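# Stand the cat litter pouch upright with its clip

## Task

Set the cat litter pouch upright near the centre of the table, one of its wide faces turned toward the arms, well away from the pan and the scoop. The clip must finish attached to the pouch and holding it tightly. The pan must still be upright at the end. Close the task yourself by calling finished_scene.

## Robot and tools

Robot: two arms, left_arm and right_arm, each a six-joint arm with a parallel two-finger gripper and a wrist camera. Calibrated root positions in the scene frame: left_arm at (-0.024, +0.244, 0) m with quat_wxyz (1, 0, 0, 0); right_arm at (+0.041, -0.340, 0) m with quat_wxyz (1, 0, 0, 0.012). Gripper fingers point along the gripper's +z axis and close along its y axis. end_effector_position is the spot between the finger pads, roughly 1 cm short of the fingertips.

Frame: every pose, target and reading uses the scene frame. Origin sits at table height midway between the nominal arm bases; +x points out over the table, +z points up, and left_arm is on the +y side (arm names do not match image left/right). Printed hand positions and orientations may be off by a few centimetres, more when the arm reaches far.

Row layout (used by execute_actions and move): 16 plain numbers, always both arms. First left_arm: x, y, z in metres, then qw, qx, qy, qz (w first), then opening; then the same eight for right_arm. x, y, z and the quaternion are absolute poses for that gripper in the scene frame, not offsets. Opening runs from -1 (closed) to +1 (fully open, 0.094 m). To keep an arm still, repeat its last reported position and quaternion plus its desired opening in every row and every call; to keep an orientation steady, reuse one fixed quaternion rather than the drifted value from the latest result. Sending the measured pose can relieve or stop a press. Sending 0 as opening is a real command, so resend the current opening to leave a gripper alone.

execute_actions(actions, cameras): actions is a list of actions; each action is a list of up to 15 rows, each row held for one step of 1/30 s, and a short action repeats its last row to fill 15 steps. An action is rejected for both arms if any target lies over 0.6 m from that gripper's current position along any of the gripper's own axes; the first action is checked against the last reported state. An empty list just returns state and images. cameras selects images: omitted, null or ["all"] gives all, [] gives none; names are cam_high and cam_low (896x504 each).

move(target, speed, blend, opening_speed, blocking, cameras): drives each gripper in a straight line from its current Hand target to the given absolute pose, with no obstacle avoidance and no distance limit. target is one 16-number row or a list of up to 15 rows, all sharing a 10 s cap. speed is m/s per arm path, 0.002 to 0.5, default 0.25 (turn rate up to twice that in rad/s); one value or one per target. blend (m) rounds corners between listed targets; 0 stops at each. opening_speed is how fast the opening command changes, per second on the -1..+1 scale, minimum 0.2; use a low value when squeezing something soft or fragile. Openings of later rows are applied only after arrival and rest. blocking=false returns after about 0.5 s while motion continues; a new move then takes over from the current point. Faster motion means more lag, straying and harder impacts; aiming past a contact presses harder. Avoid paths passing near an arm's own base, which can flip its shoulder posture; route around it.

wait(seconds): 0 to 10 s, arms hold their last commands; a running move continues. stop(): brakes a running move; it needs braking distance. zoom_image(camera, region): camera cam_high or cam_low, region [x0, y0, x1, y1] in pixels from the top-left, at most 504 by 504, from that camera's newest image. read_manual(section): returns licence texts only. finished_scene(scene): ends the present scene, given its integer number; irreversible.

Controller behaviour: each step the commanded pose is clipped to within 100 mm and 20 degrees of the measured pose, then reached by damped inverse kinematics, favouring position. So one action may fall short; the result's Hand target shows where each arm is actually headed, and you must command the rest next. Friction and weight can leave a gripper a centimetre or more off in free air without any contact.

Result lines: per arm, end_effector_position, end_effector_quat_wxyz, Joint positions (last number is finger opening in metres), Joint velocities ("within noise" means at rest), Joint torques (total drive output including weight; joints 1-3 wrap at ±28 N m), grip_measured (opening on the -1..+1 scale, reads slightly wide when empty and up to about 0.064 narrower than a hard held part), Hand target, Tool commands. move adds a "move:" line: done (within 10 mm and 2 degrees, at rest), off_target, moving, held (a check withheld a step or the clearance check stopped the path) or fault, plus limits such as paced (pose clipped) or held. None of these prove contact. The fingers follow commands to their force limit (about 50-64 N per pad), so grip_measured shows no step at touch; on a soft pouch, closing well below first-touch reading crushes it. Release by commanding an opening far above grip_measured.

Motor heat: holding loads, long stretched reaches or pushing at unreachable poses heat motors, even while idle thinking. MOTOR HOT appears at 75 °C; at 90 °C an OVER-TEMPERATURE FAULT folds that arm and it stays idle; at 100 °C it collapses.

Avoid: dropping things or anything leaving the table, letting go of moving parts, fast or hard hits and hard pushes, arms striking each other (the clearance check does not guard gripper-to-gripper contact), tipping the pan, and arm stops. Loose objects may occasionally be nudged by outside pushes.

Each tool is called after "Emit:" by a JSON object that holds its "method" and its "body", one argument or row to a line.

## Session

Scene 1 is solved. I'll look at scene 2.

Emit:
{"method": "execute_actions", "body": {
  "actions": []
}}

Emit:
{"method": "zoom_image", "body": {
  "camera": "cam_high",
  "region": [230, 110, 700, 470]
}}

Emit:
{"method": "zoom_image", "body": {
  "camera": "cam_low",
  "region": [120, 120, 620, 380]
}}

Scene clock: 0.00 s.
left_arm: end_effector_position=(+0.1681, +0.5915, +0.1738) grip_measured=+1.000 end_effector_quat_wxyz=(-0.401, +0.723, -0.498, -0.263) | right_arm: end_effector_position=(+0.3793, -0.5114, +0.1383) grip_measured=+1.000 end_effector_quat_wxyz=(+0.661, +0.421, +0.621, -0.029)
Joint positions: left_arm=[0.805 1.402 0.912 -0.226 -0.605 -0.848 0.094] | right_arm=[-0.353 1.501 0.26 1.11 0.308 0.592 0.094]
Joint velocities: within noise
Joint torques (N m): no reading
Motor temperatures (°C): left_arm=[29 31 34 30 28 30 28] | right_arm=[27 32 32 28 26 27 28]
Heat: left arm: 34 °C; right arm: 32 °C.
Hand target: left_arm +0.1669, +0.5919, +0.1785; -0.403, +0.722, -0.495, -0.266 | right_arm +0.3797, -0.5119, +0.1393; +0.661, +0.419, +0.621, -0.032
Tool commands: left_gripper/opening=+1.0 right_gripper/opening=+1.0

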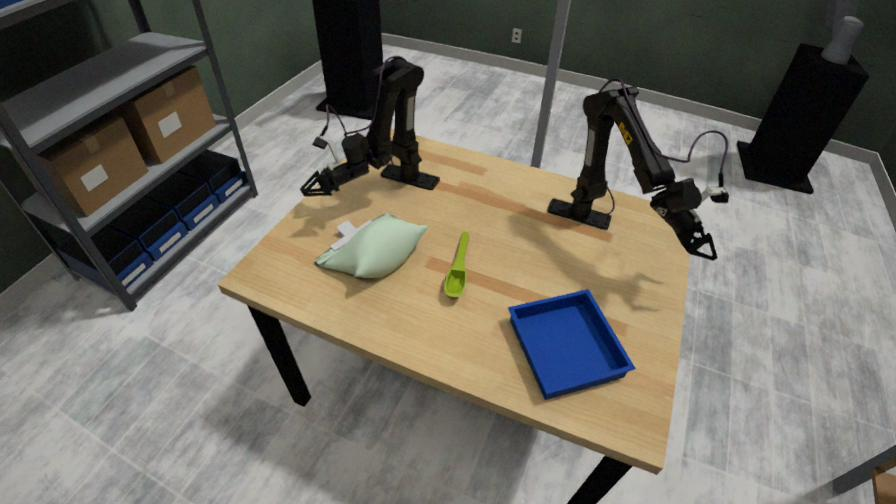

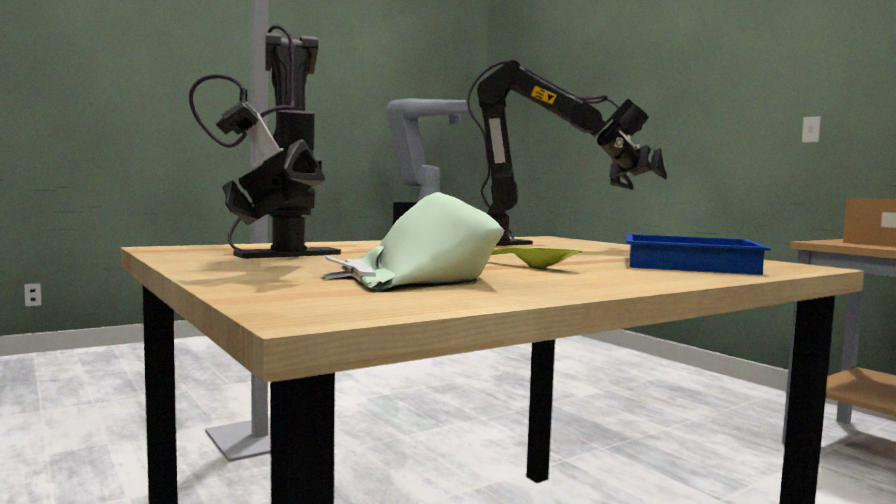

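Scaled by 1.072.

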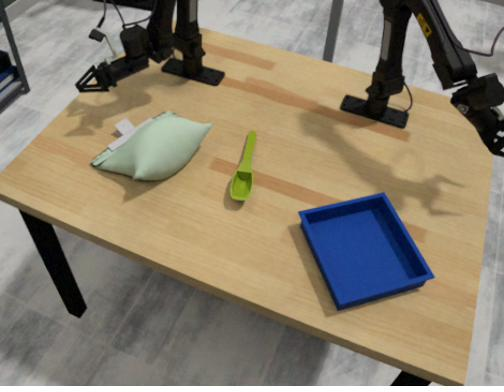

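Scaled by 1.008.

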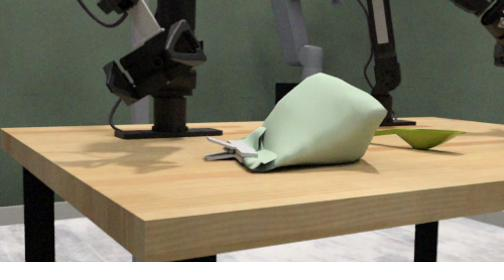

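Emit:
{"method": "zoom_image", "body": {
  "camera": "cam_high",
  "region": [290, 190, 450, 300]
}}

Emit:
{"method": "zoom_image", "body": {
  "camera": "cam_low",
  "region": [300, 180, 600, 310]
}}

Scaled by 3.150.

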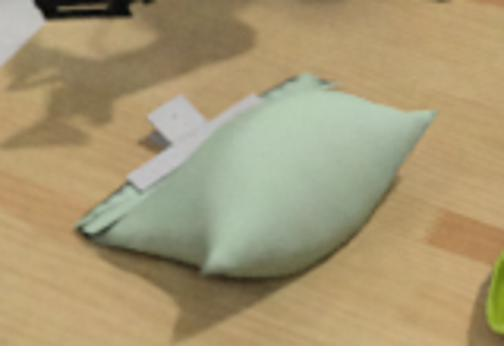

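Scaled by 1.680.

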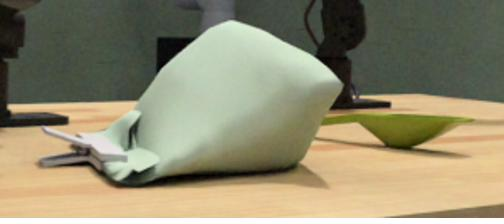

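Emit:
{"method": "zoom_image", "body": {
  "camera": "cam_low",
  "region": [310, 225, 420, 300]
}}

Emit:
{"method": "zoom_image", "body": {
  "camera": "cam_high",
  "region": [305, 205, 405, 280]
}}

Scaled by 4.582.

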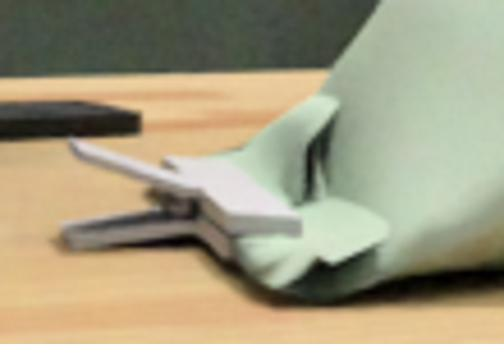

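Scaled by 5.040.

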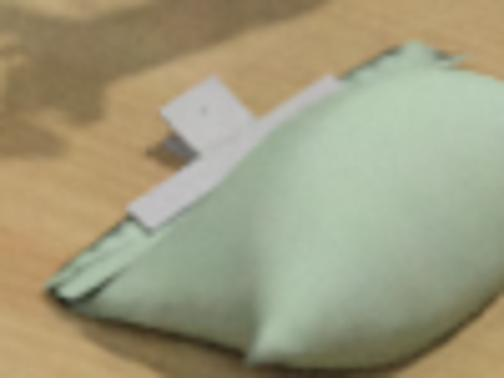

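Emit:
{"method": "zoom_image", "body": {
  "camera": "cam_high",
  "region": [425, 220, 495, 310]
}}

Emit:
{"method": "zoom_image", "body": {
  "camera": "cam_low",
  "region": [475, 225, 605, 290]
}}

Scaled by 5.600.

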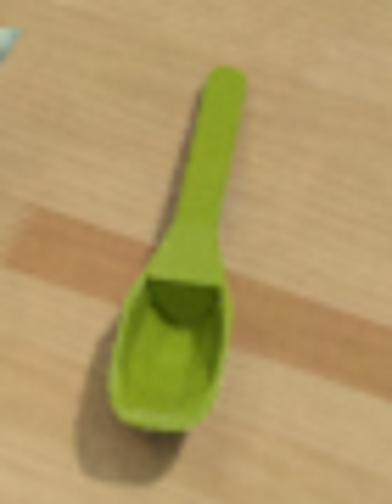

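Scaled by 3.877.

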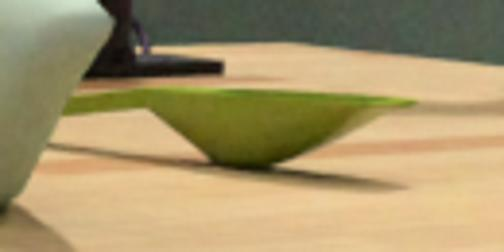

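Emit:
{"method": "move", "body": {
  "target": [0.312, -0.035, 0.11, 0.0, 0.1391, -0.9903, 0.0, -0.2, 0.472, -0.449, 0.085, 0.1163, 0.1825, 0.8234, 0.5246, -0.1],
  "speed": 0.25
}}

Emit:
{"method": "zoom_image", "body": {
  "camera": "cam_high",
  "region": [290, 140, 500, 310]
}}

Emit:
{"method": "zoom_image", "body": {
  "camera": "cam_low",
  "region": [280, 160, 580, 310]
}}

Scene clock: 12.73 s.
left_arm: end_effector_position=(+0.3107, -0.0335, +0.1126) grip_measured=-0.199 end_effector_quat_wxyz=(+0.004, -0.142, +0.990, -0.004) | right_arm: end_effector_position=(+0.4663, -0.4503, +0.0871) grip_measured=-0.098 end_effector_quat_wxyz=(+0.112, +0.191, +0.826, +0.519)
Joint positions: left_arm=[-0.695 2.234 2.131 -1.457 -0.001 -0.98 0.038] | right_arm=[-0.647 2.427 1.943 -1.446 -1.085 -0.386 0.042]
Joint velocities: within noise
Joint torques (N m): left_arm=[0.08 -9.63 8.27 0.34 0.02 0.06] | right_arm=[0.5 -10.24 7.35 -0.42 -0.73 -0.21]
Motor temperatures (°C): left_arm=[29 32 36 31 28 30 28] | right_arm=[27 34 34 30 26 27 28]
Heat: left arm: 36 °C; right arm: 34 °C.
Hand target: left_arm +0.3119, -0.0350, +0.1100; +0.000, -0.139, +0.990, +0.000 | right_arm +0.4718, -0.4488, +0.0850; +0.117, +0.183, +0.823, +0.524
Off the commanded pose: left_arm 0.003 m, 1 deg | right_arm 0.006 m, 1 deg.
move: done

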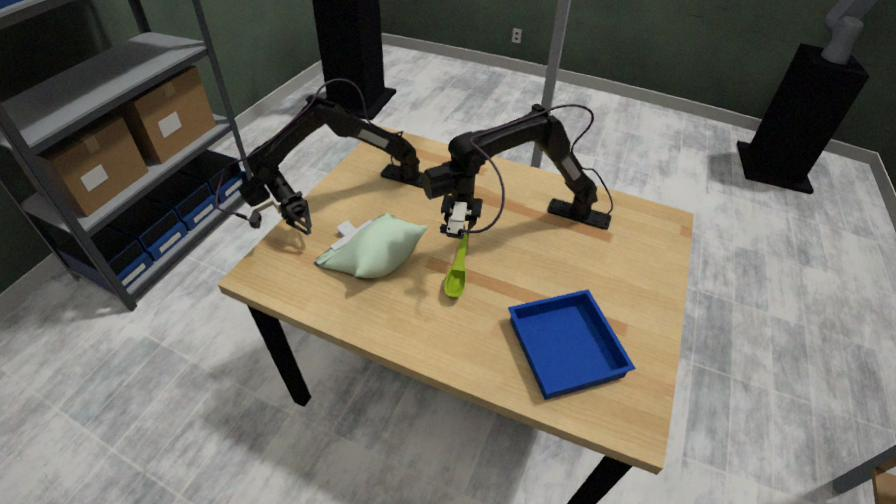

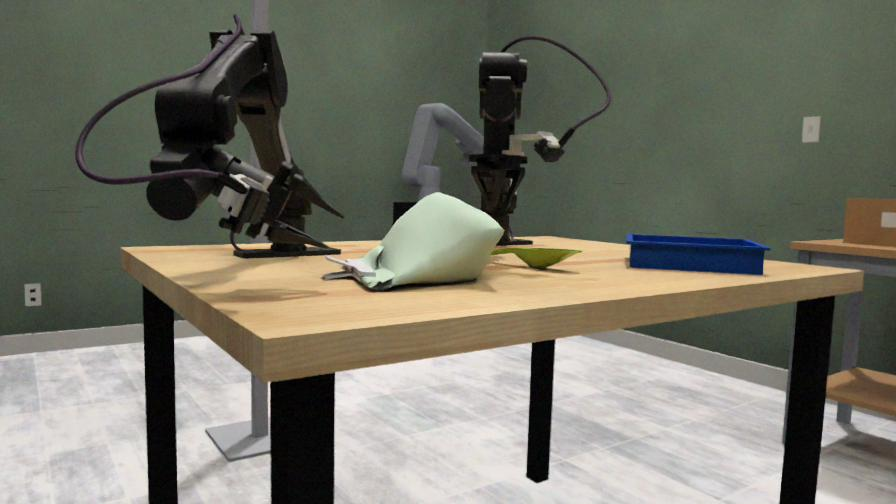

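Scaled by 2.400.

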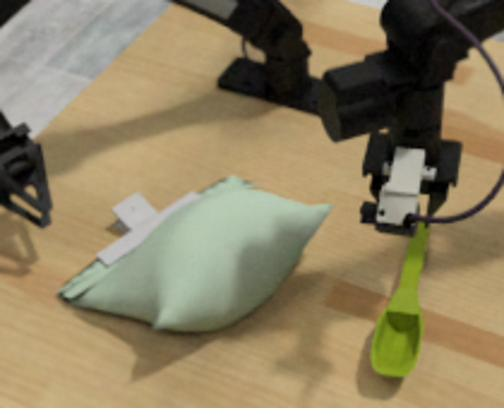

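Scaled by 1.680.

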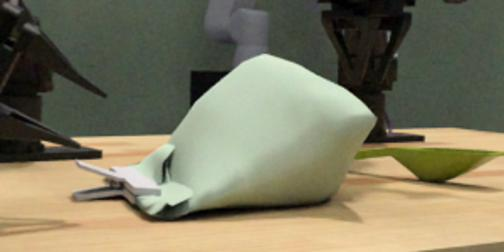

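Emit:
{"method": "move", "body": {
  "target": [
    [0.314, -0.036, 0.018, 0.0, 0.1391, -0.9903, 0.0, -0.2, 0.484, -0.434, 0.028, 0.1163, 0.1825, 0.8234, 0.5246, -0.1],
    [0.314, -0.036, 0.018, 0.0, 0.1391, -0.9903, 0.0, -0.95, 0.484, -0.434, 0.028, 0.1163, 0.1825, 0.8234, 0.5246, -0.1]
  ],
  "speed": 0.1,
  "opening_speed": 1.0
}}

Emit:
{"method": "zoom_image", "body": {
  "camera": "cam_high",
  "region": [290, 180, 420, 290]
}}

Emit:
{"method": "zoom_image", "body": {
  "camera": "cam_low",
  "region": [280, 200, 440, 310]
}}

Scene clock: 15.63 s.
left_arm: end_effector_position=(+0.3143, -0.0368, +0.0264) grip_measured=-0.572 end_effector_quat_wxyz=(+0.004, -0.140, +0.990, -0.005) | right_arm: end_effector_position=(+0.4833, -0.4396, +0.0368) grip_measured=-0.098 end_effector_quat_wxyz=(+0.118, +0.183, +0.830, +0.514)
Joint positions: left_arm=[-0.695 2.266 1.84 -1.133 0 -0.977 0.02] | right_arm=[-0.605 2.499 1.879 -1.222 -1.093 -0.312 0.042]
Joint velocities: within noise
Joint torques (N m): left_arm=[0.09 -9.99 5.64 0.61 -0.01 0.02] | right_arm=[0.66 -10.82 3.84 -0.11 -0.9 -0.1]
Motor temperatures (°C): left_arm=[29 34 36 31 28 30 28] | right_arm=[27 36 34 30 26 27 28]
Heat: left arm: 36 °C; right arm: 36 °C.
Hand target: left_arm +0.3138, -0.0358, +0.0181; +0.000, -0.139, +0.990, +0.000 | right_arm +0.4837, -0.4340, +0.0281; +0.116, +0.183, +0.823, +0.525
Off the commanded pose: left_arm 0.008 m, 1 deg | right_arm 0.010 m, 1 deg.
move: done

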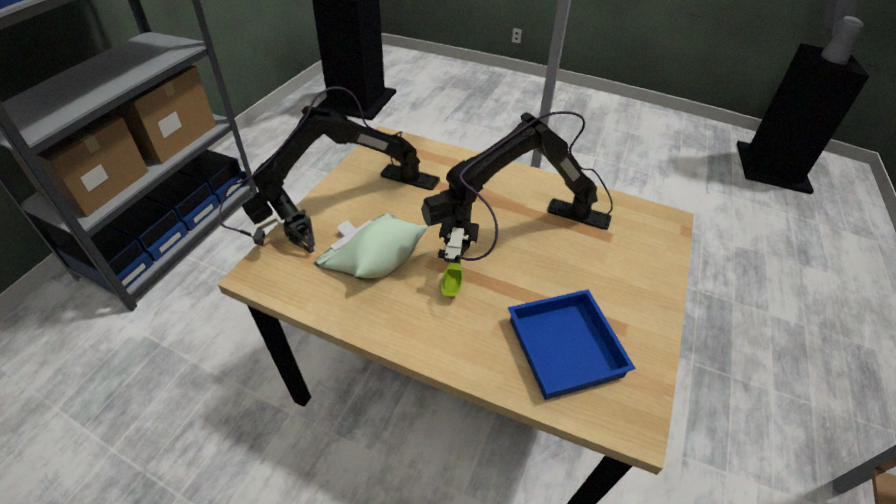

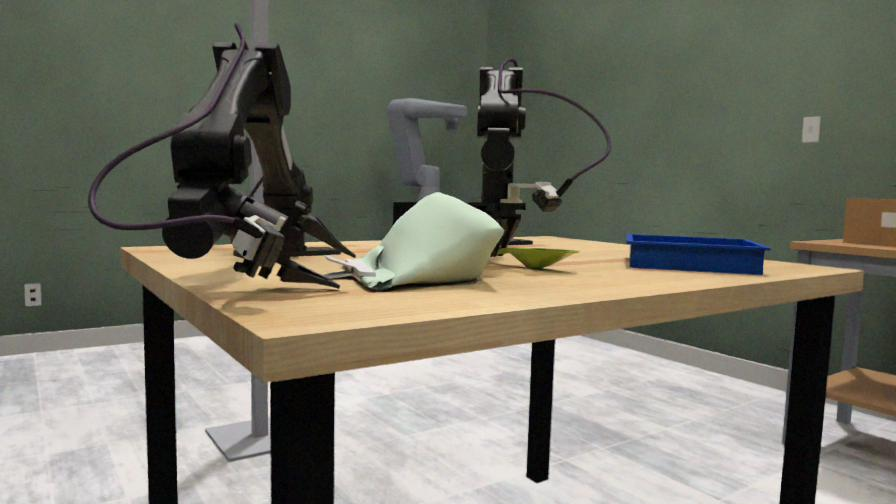

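Scaled by 3.877.

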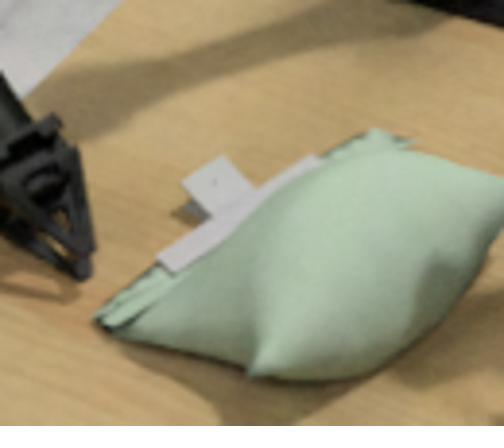

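Scaled by 3.150.

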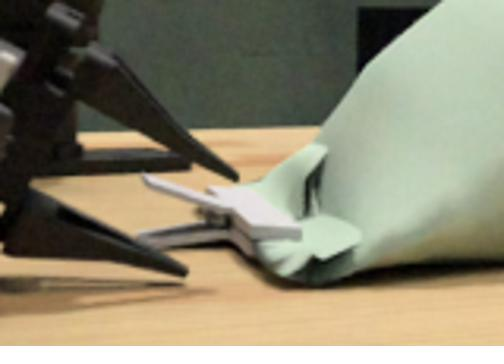

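Emit:
{"method": "move", "body": {
  "target": [
    [0.312, -0.034, 0.11, 0.0, 0.1391, -0.9903, 0.0, -0.95, 0.4840, -0.434, 0.019, 0.1163, 0.1825, 0.8234, 0.5246, -0.1],
    [0.30, 0.18, 0.13, 0.0, 0.1391, -0.9903, 0.0, -0.95, 0.512, -0.376, 0.020, 0.1163, 0.1825, 0.8234, 0.5246, -0.1]
  ],
  "speed": 0.1
}}

Emit:
{"method": "zoom_image", "body": {
  "camera": "cam_high",
  "region": [290, 180, 420, 290]
}}

Emit:
{"method": "zoom_image", "body": {
  "camera": "cam_low",
  "region": [280, 200, 440, 310]
}}

Scene clock: 24.67 s.
left_arm: end_effector_position=(+0.2991, +0.1800, +0.1228) grip_measured=-0.573 end_effector_quat_wxyz=(-0.018, -0.143, +0.990, +0.004) | right_arm: end_effector_position=(+0.5153, -0.3801, +0.0338) grip_measured=-0.099 end_effector_quat_wxyz=(+0.120, +0.186, +0.806, +0.549)
Joint positions: left_arm=[-0.197 1.825 1.573 -1.355 0.004 -0.483 0.02] | right_arm=[-0.467 2.449 1.724 -0.847 -1.194 0.009 0.042]
Joint velocities: within noise
Joint torques (N m): left_arm=[-0.18 -10.4 5.27 0.49 -0.05 0.01] | right_arm=[1.32 -12.52 3.15 0.39 -0.05 -0.07]
Motor temperatures (°C): left_arm=[29 38 36 31 28 30 29] | right_arm=[27 40 33 29 27 27 28]
Heat: left arm: 38 °C; right arm: 40 °C.
Hand target: left_arm +0.2999, +0.1801, +0.1299; +0.000, -0.139, +0.990, +0.000 | right_arm +0.5117, -0.3764, +0.0203; +0.115, +0.181, +0.823, +0.526
Off the commanded pose: left_arm 0.007 m, 2 deg | right_arm 0.015 m, 3 deg.
move: off_target (right_arm)

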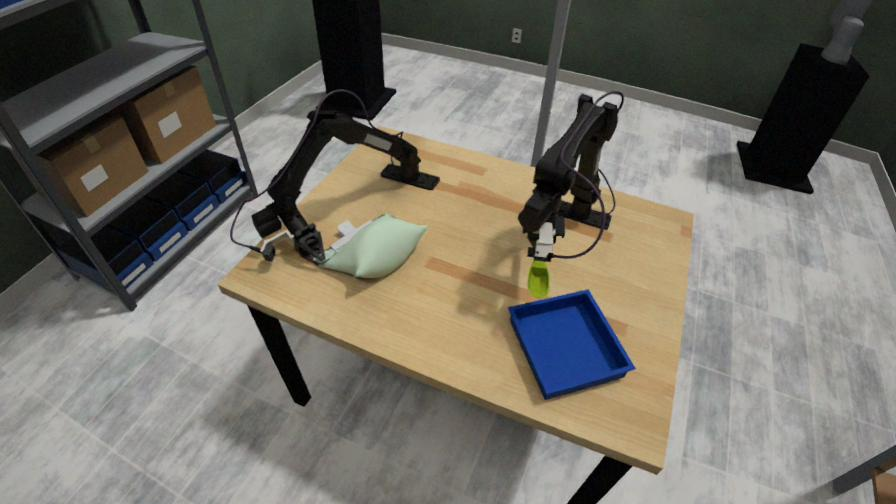

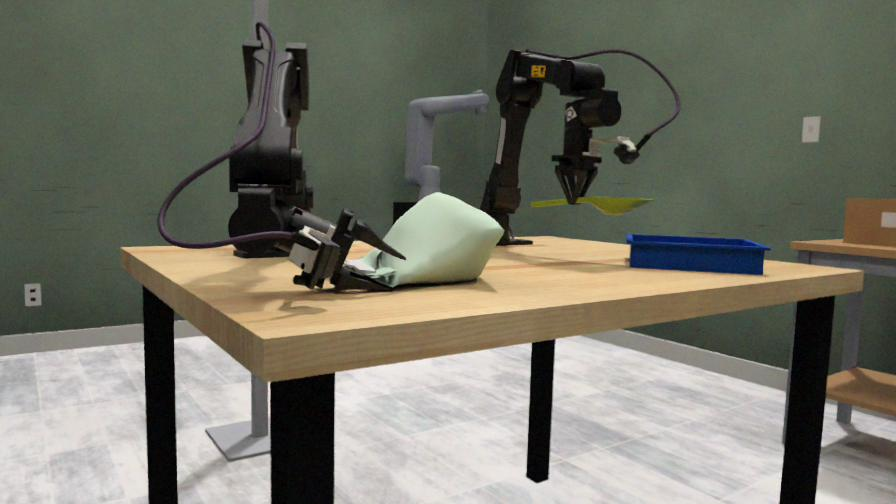

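Scaled by 3.877.

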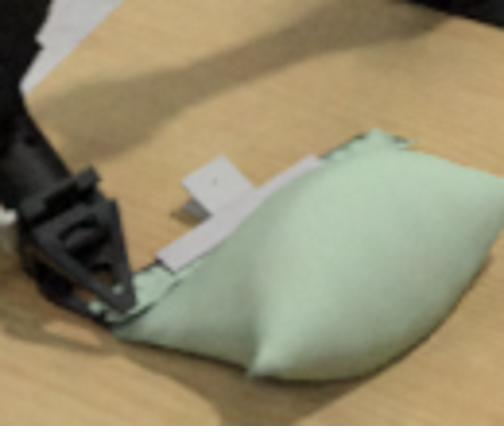

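Scaled by 3.150.

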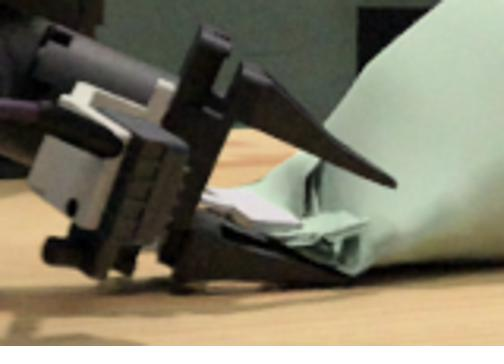

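Emit:
{"method": "move", "body": {
  "target": [0.20, 0.41, 0.12, 0.0, 0.1391, -0.9903, 0.0, -0.95, 0.512, -0.376, 0.023, 0.1163, 0.1825, 0.8234, 0.5246, -0.97],
  "speed": 0.12,
  "opening_speed": 0.35
}}

Emit:
{"method": "zoom_image", "body": {
  "camera": "cam_high",
  "region": [290, 180, 420, 290]
}}

Emit:
{"method": "zoom_image", "body": {
  "camera": "cam_low",
  "region": [280, 200, 440, 310]
}}

Scene clock: 27.77 s.
left_arm: end_effector_position=(+0.1942, +0.4064, +0.1176) grip_measured=-0.573 end_effector_quat_wxyz=(-0.013, -0.142, +0.990, -0.005) | right_arm: end_effector_position=(+0.5141, -0.3804, +0.0243) grip_measured=-0.962 end_effector_quat_wxyz=(+0.118, +0.186, +0.820, +0.529)
Joint positions: left_arm=[0.634 1.599 1.293 -1.293 -0.003 0.349 0.02] | right_arm=[-0.461 2.447 1.712 -0.826 -1.146 0.015 0.002]
Joint velocities: within noise
Joint torques (N m): left_arm=[0.12 -5.83 6.99 0.54 0.04 0.04] | right_arm=[0.68 -13 3.49 0.3 -0.53 -0.01]
Motor temperatures (°C): left_arm=[29 37 36 30 28 30 29] | right_arm=[27 41 33 29 26 27 28]
Heat: left arm: 37 °C; right arm: 41 °C.
Hand target: left_arm +0.1999, +0.4099, +0.1201; +0.000, -0.139, +0.990, +0.000 | right_arm +0.5120, -0.3761, +0.0229; +0.116, +0.182, +0.823, +0.525
Off the commanded pose: left_arm 0.007 m, 2 deg | right_arm 0.005 m, 1 deg.
move: done

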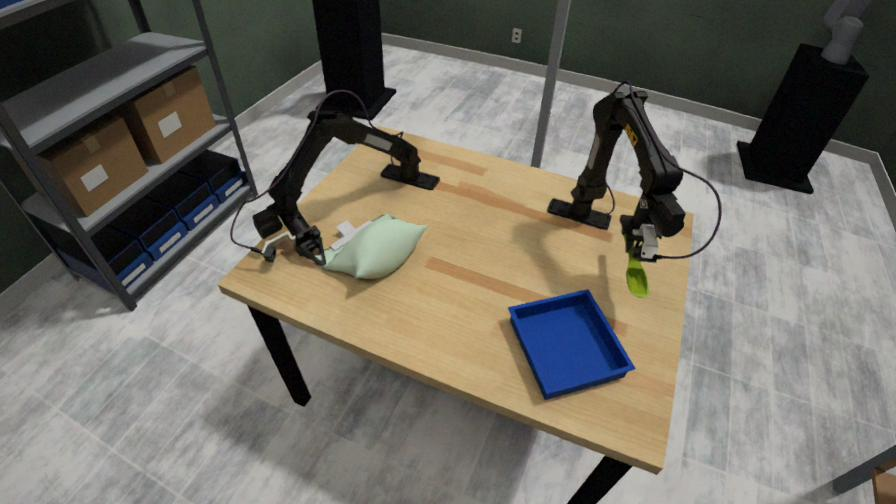

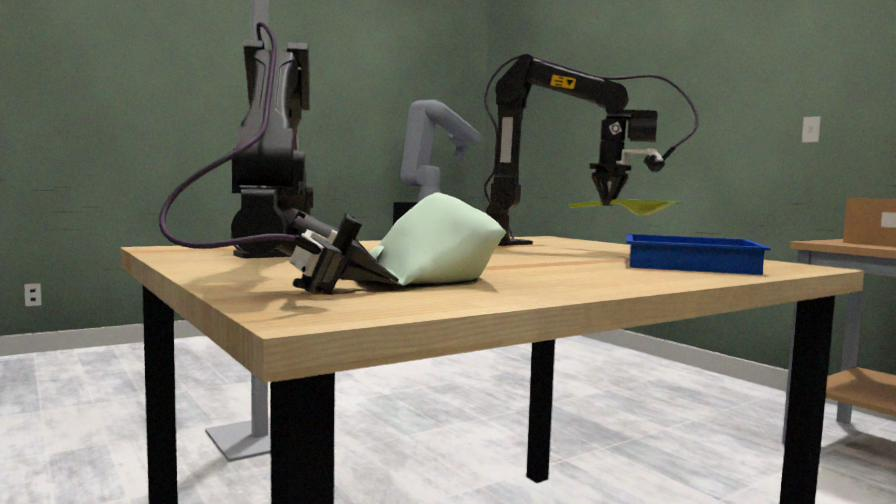

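Scaled by 3.877.

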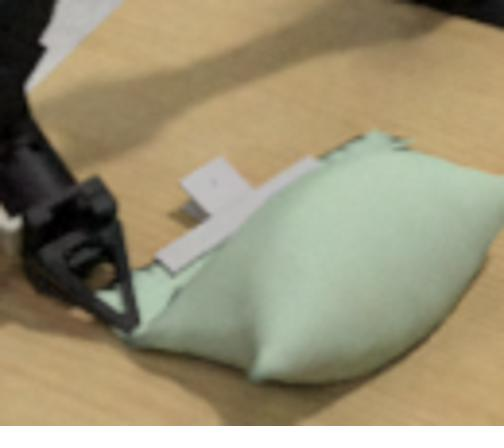

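Scaled by 3.150.

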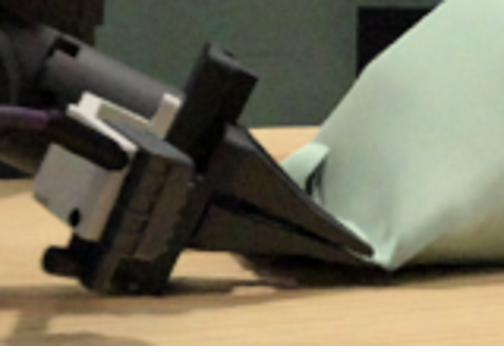

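Emit:
{"method": "move", "body": {
  "target": [
    [0.175, 0.43, 0.08, 0.0, 0.1391, -0.9903, 0.0, -0.95, 0.517, -0.365, 0.085, 0.0915, 0.1962, 0.8848, 0.4126, -0.97],
    [0.172, 0.43, 0.045, 0.0, 0.1391, -0.9903, 0.0, -0.95, 0.520, -0.335, 0.150, 0.0651, 0.2064, 0.9311, 0.2936, -0.97],
    [0.172, 0.43, 0.020, 0.0, 0.1391, -0.9903, 0.0, -0.95, 0.515, -0.30, 0.225, 0.0413, 0.2125, 0.9584, 0.1863, -0.97]
  ],
  "speed": 0.08,
  "blend": 0.02
}}

Emit:
{"method": "zoom_image", "body": {
  "camera": "cam_high",
  "region": [290, 140, 450, 290]
}}

Emit:
{"method": "zoom_image", "body": {
  "camera": "cam_low",
  "region": [280, 100, 580, 310]
}}

Scene clock: 34.37 s.
left_arm: end_effector_position=(+0.1732, +0.4296, +0.0257) grip_measured=-0.573 end_effector_quat_wxyz=(+0.002, -0.138, +0.990, +0.003) | right_arm: end_effector_position=(+0.5161, -0.3034, +0.1876) grip_measured=-0.963 end_effector_quat_wxyz=(+0.063, +0.229, +0.952, +0.192)
Joint positions: left_arm=[0.749 1.652 0.971 -0.884 -0.003 0.472 0.02] | right_arm=[-0.08 2.294 2.478 -1.551 -0.355 0.453 0.002]
Joint velocities: within noise
Joint torques (N m): left_arm=[0.55 -4.86 4.78 0.58 0 0.02] | right_arm=[0.34 -15.88 9.03 0.42 -0.31 0.05]
Motor temperatures (°C): left_arm=[29 35 36 30 28 30 29] | right_arm=[27 44 35 29 27 27 28]
Heat: left arm: 36 °C; right arm: 44 °C.
Hand target: left_arm +0.1719, +0.4299, +0.0202; +0.000, -0.139, +0.990, +0.000 | right_arm +0.5134, -0.2998, +0.2236; +0.102, +0.221, +0.948, +0.203
Off the commanded pose: left_arm 0.006 m, 0 deg | right_arm 0.038 m, 3 deg.
joint sent to its limit (right arm) — joint 4 (wrist pitch), lower limit. The joint targets are off in orientation, not in position.
move: off_target (right_arm)

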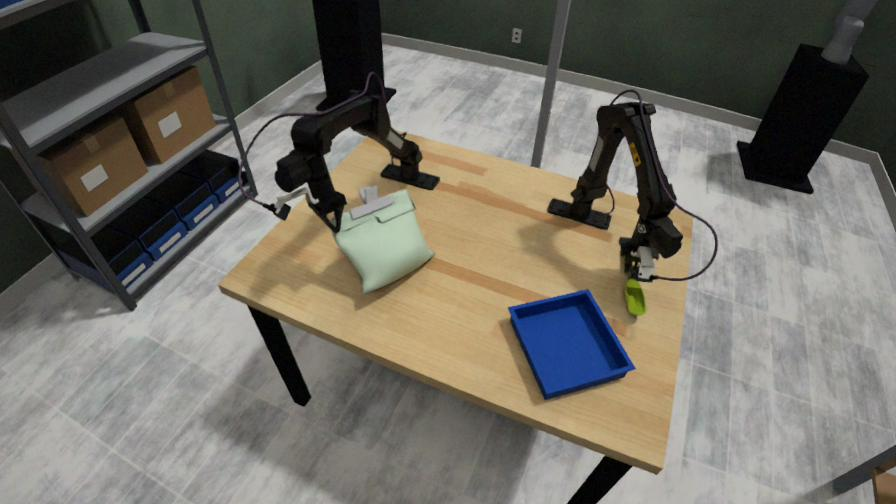

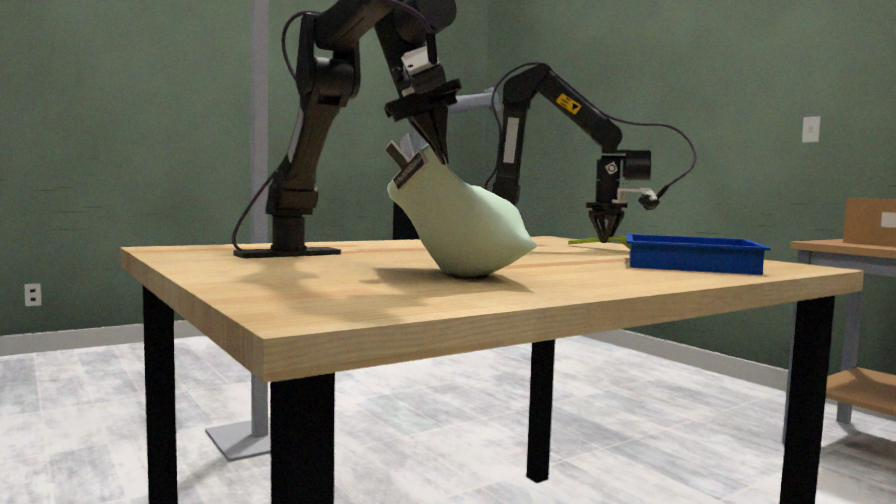

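Scaled by 3.150.

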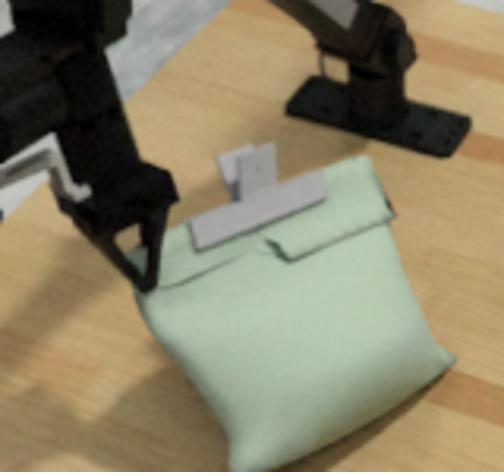

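Scaled by 1.680.

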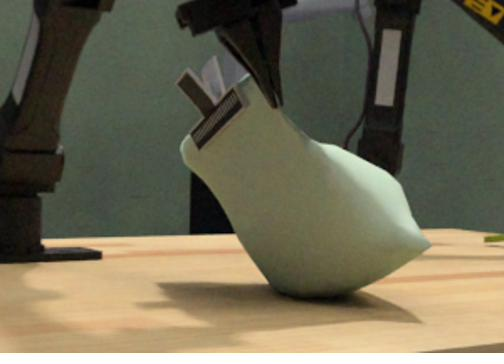

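Emit:
{"method": "move", "body": {
  "target": [
    [0.172,0.43,0.020,0,0.1391,-0.9903,0,-0.2,0.515,-0.30,0.225,0.0413,0.2125,0.9584,0.1863,-0.97],
    [0.172,0.43,0.13,0,0.1391,-0.9903,0,-0.2,0.515,-0.30,0.225,0.0413,0.2125,0.9584,0.1863,-0.97]
  ],
  "speed": 0.12,
  "opening_speed": 0.6
}}

Scene clock: 38.73 s.
left_arm: end_effector_position=(+0.1708, +0.4274, +0.1200) grip_measured=-0.201 end_effector_quat_wxyz=(-0.012, -0.138, +0.990, -0.007) | right_arm: end_effector_position=(+0.5160, -0.3036, +0.1875) grip_measured=-0.963 end_effector_quat_wxyz=(+0.063, +0.230, +0.952, +0.191)
Joint positions: left_arm=[0.749 1.582 1.285 -1.302 -0.003 0.472 0.038] | right_arm=[-0.08 2.294 2.478 -1.552 -0.354 0.454 0.002]
Joint velocities: within noise
Joint torques (N m): left_arm=[0.53 -6.94 7.99 0.26 -0.01 0.04] | right_arm=[0.25 -16.32 8.77 0.41 -0.36 0.06]
Motor temperatures (°C): left_arm=[29 35 36 30 28 30 29] | right_arm=[27 45 35 29 27 27 28]
Heat: left arm: 36 °C; right arm: 45 °C.
Hand target: left_arm +0.1719, +0.4299, +0.1299; +0.000, -0.139, +0.990, +0.000 | right_arm +0.5133, -0.2998, +0.2236; +0.102, +0.221, +0.948, +0.203
Off the commanded pose: left_arm 0.010 m, 2 deg | right_arm 0.038 m, 3 deg.
joint sent to its limit (right arm) — joint 4 (wrist pitch), lower limit. The joint targets are off in orientation, not in position.
move: off_target (right_arm)

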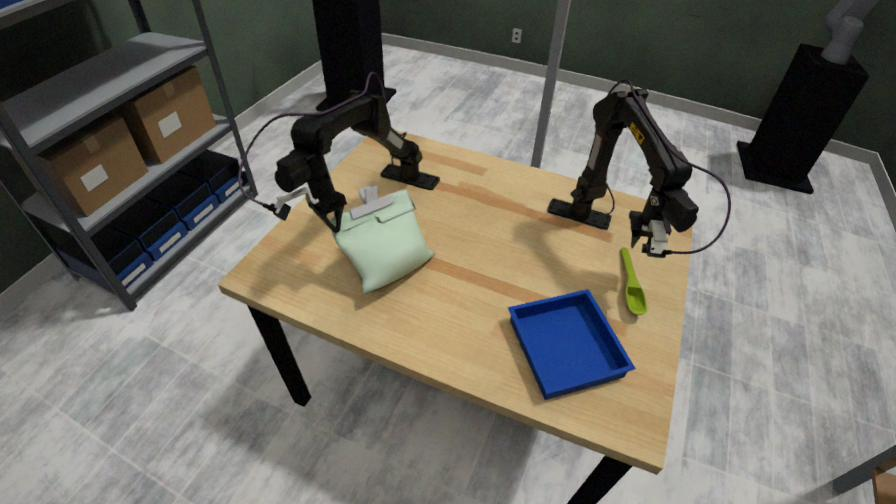

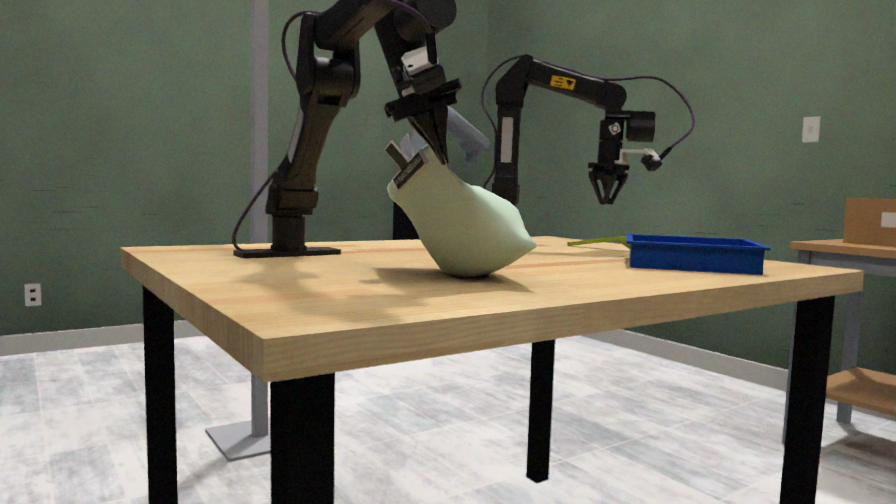

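Emit:
{"method": "move", "body": {
  "target": [
    [0.18,0.425,0.18,0.0366,0.2626,-0.9635,0.0366,0.0,0.46,-0.27,0.27,0.0828,0.3736,0.902,0.2,-0.97],
    [0.20,0.41,0.24,0.0725,0.3812,-0.9187,0.0725,0.0,0.38,-0.22,0.30,0.1082,0.4881,0.8455,0.1874,-0.97],
    [0.22,0.37,0.28,0.0986,0.4656,-0.8737,0.0986,0.0,0.31,-0.17,0.30,0.1318,0.5943,0.7745,0.1717,-0.97]
  ],
  "speed": 0.1,
  "blend": 0.03
}}

Scene clock: 45.60 s.
left_arm: end_effector_position=(+0.2219, +0.3722, +0.2685) grip_measured=-0.001 end_effector_quat_wxyz=(+0.140, -0.483, +0.861, -0.080) | right_arm: end_effector_position=(+0.3123, -0.1787, +0.2895) grip_measured=-0.963 end_effector_quat_wxyz=(+0.132, +0.601, +0.776, +0.137)
Joint positions: left_arm=[0.593 1.46 1.735 -1.577 0.182 -0.453 0.047] | right_arm=[0.607 1.573 1.914 -1.568 0.176 1.919 0.002]
Joint velocities: within noise
Joint torques (N m): left_arm=[0.1 -5.67 7.57 0.83 0.2 0] | right_arm=[1.78 -8.01 4.64 1.14 -0.1 0.05]
Motor temperatures (°C): left_arm=[29 35 37 30 28 30 29] | right_arm=[27 46 35 29 26 27 28]
Heat: left arm: 37 °C; right arm: 46 °C.
Hand target: left_arm +0.2200, +0.3699, +0.2791; +0.155, -0.482, +0.859, -0.083 | right_arm +0.3098, -0.1704, +0.3000; +0.131, +0.594, +0.775, +0.171
Off the commanded pose: left_arm 0.012 m, 28 deg; orientation clipped | right_arm 0.014 m, 4 deg.
joint read past its limit (right arm) — joint 4 (wrist pitch), lower limit.
joint sent to its limit (left arm) — joint 4 (wrist pitch), lower limit. The joint targets are off in orientation, not in position.
move: off_target (left_arm, right_arm); limits=paced

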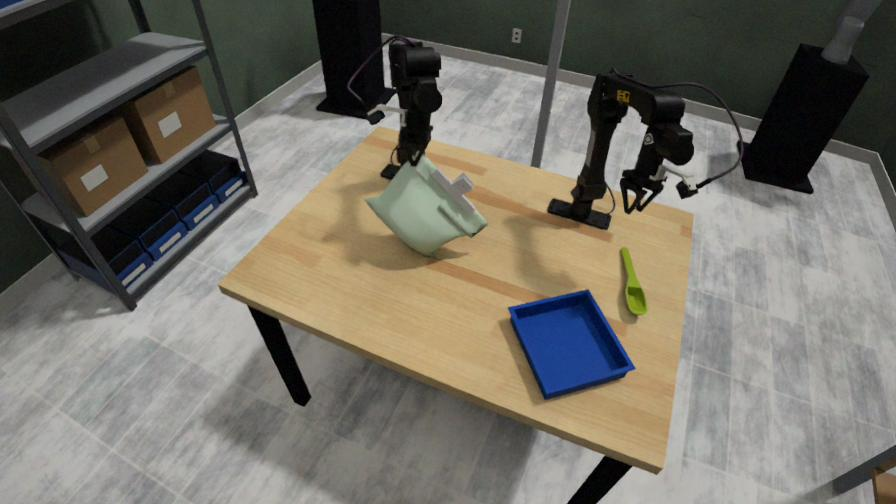

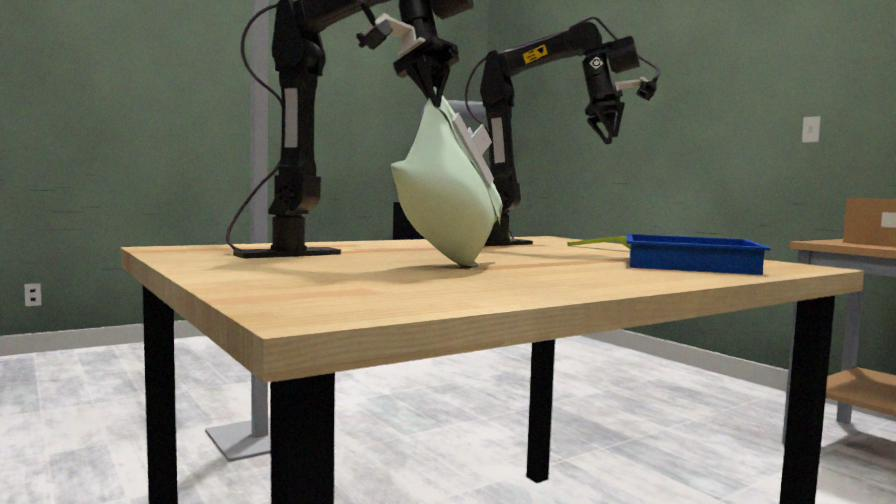

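Emit:
{"method": "zoom_image", "body": {
  "camera": "cam_high",
  "region": [340, 120, 520, 280]
}}

Emit:
{"method": "zoom_image", "body": {
  "camera": "cam_low",
  "region": [360, 80, 540, 280]
}}

Scaled by 2.800.

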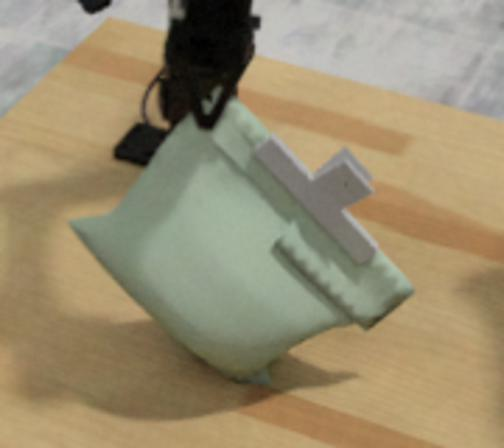

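Scaled by 2.520.

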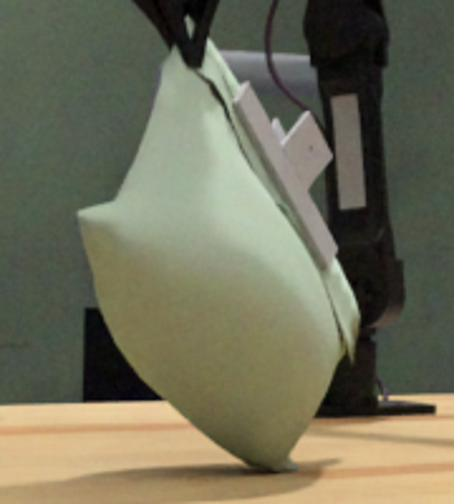

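Emit:
{"method": "move", "body": {
  "target": [
    [0.26,0.27,0.25,0.3769,0.1604,0.9099,-0.0665,0.0,0.335,-0.173,0.312,0.1532,0.6234,0.7443,0.1829,-0.97],
    [0.30,0.125,0.16,0.5915,0.5104,0.5657,-0.2638,0.0,0.36,-0.175,0.315,0.1748,0.6525,0.7122,0.1908,-0.97]
  ],
  "speed": 0.25,
  "blend": 0.03
}}

Emit:
{"method": "zoom_image", "body": {
  "camera": "cam_high",
  "region": [340, 120, 560, 280]
}}

Emit:
{"method": "zoom_image", "body": {
  "camera": "cam_low",
  "region": [360, 60, 580, 280]
}}

Scene clock: 56.17 s.
left_arm: end_effector_position=(+0.3048, +0.1282, +0.1655) grip_measured=-0.001 end_effector_quat_wxyz=(+0.597, +0.514, +0.564, -0.248) | right_arm: end_effector_position=(+0.3419, -0.1812, +0.2937) grip_measured=-0.963 end_effector_quat_wxyz=(+0.153, +0.651, +0.730, +0.141)
Joint positions: left_arm=[0.165 1.476 0.6 0.324 1.252 0.875 0.047] | right_arm=[0.576 1.66 2.012 -1.566 0.227 2.016 0.002]
Joint velocities: within noise
Joint torques (N m): left_arm=[-0.31 -3.79 5.08 1.48 0.53 -0.06] | right_arm=[-0.28 -6.24 9.42 1.35 0.28 0.01]
Motor temperatures (°C): left_arm=[29 33 37 31 28 30 29] | right_arm=[27 43 36 31 26 27 28]
Heat: left arm: 37 °C; right arm: 43 °C.
Hand target: left_arm +0.3000, +0.1251, +0.1600; +0.591, +0.511, +0.566, -0.264 | right_arm +0.3582, -0.1759, +0.3155; +0.175, +0.653, +0.712, +0.191
Off the commanded pose: left_arm 0.008 m, 2 deg | right_arm 0.029 m, 7 deg.
joint read past its limit (right arm) — joint 4 (wrist pitch), lower limit.
move: off_target (right_arm)

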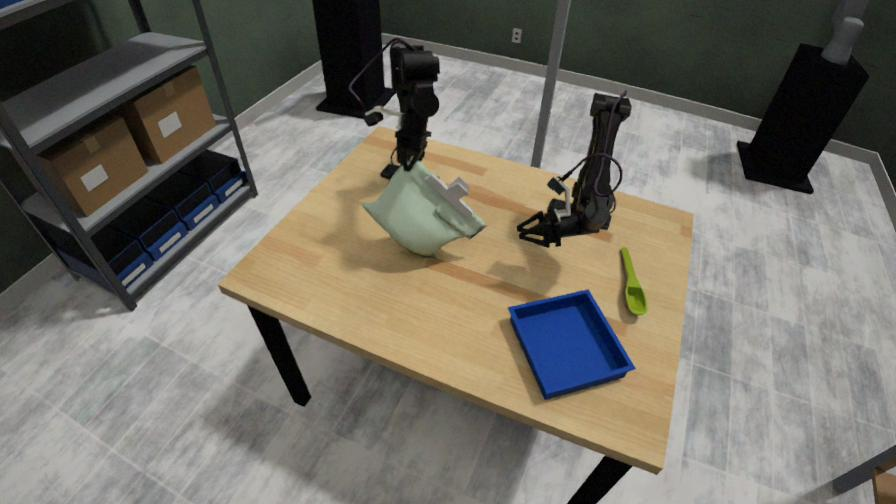

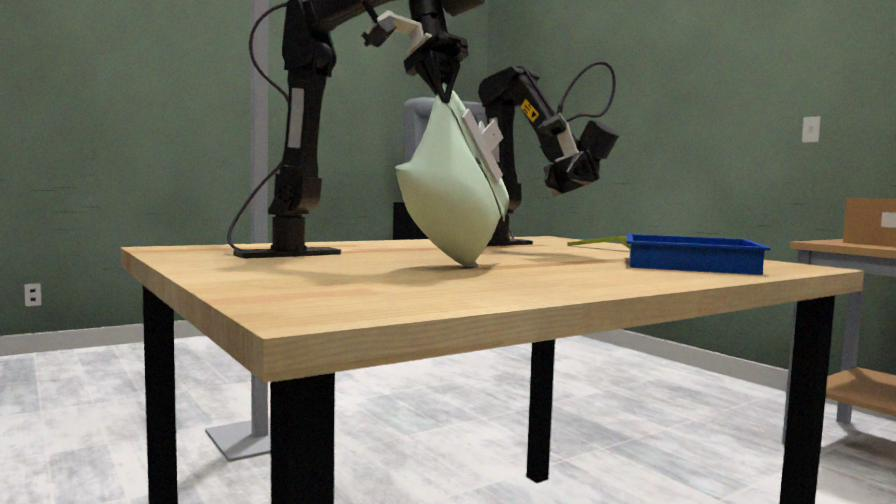

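Scaled by 2.291.

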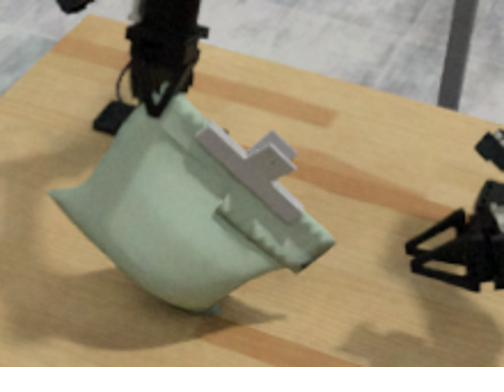

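Scaled by 2.291.

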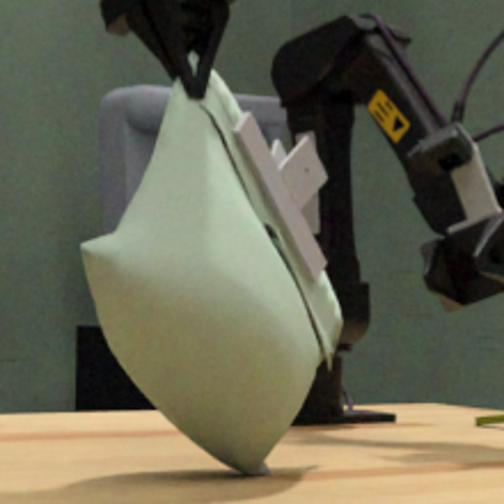

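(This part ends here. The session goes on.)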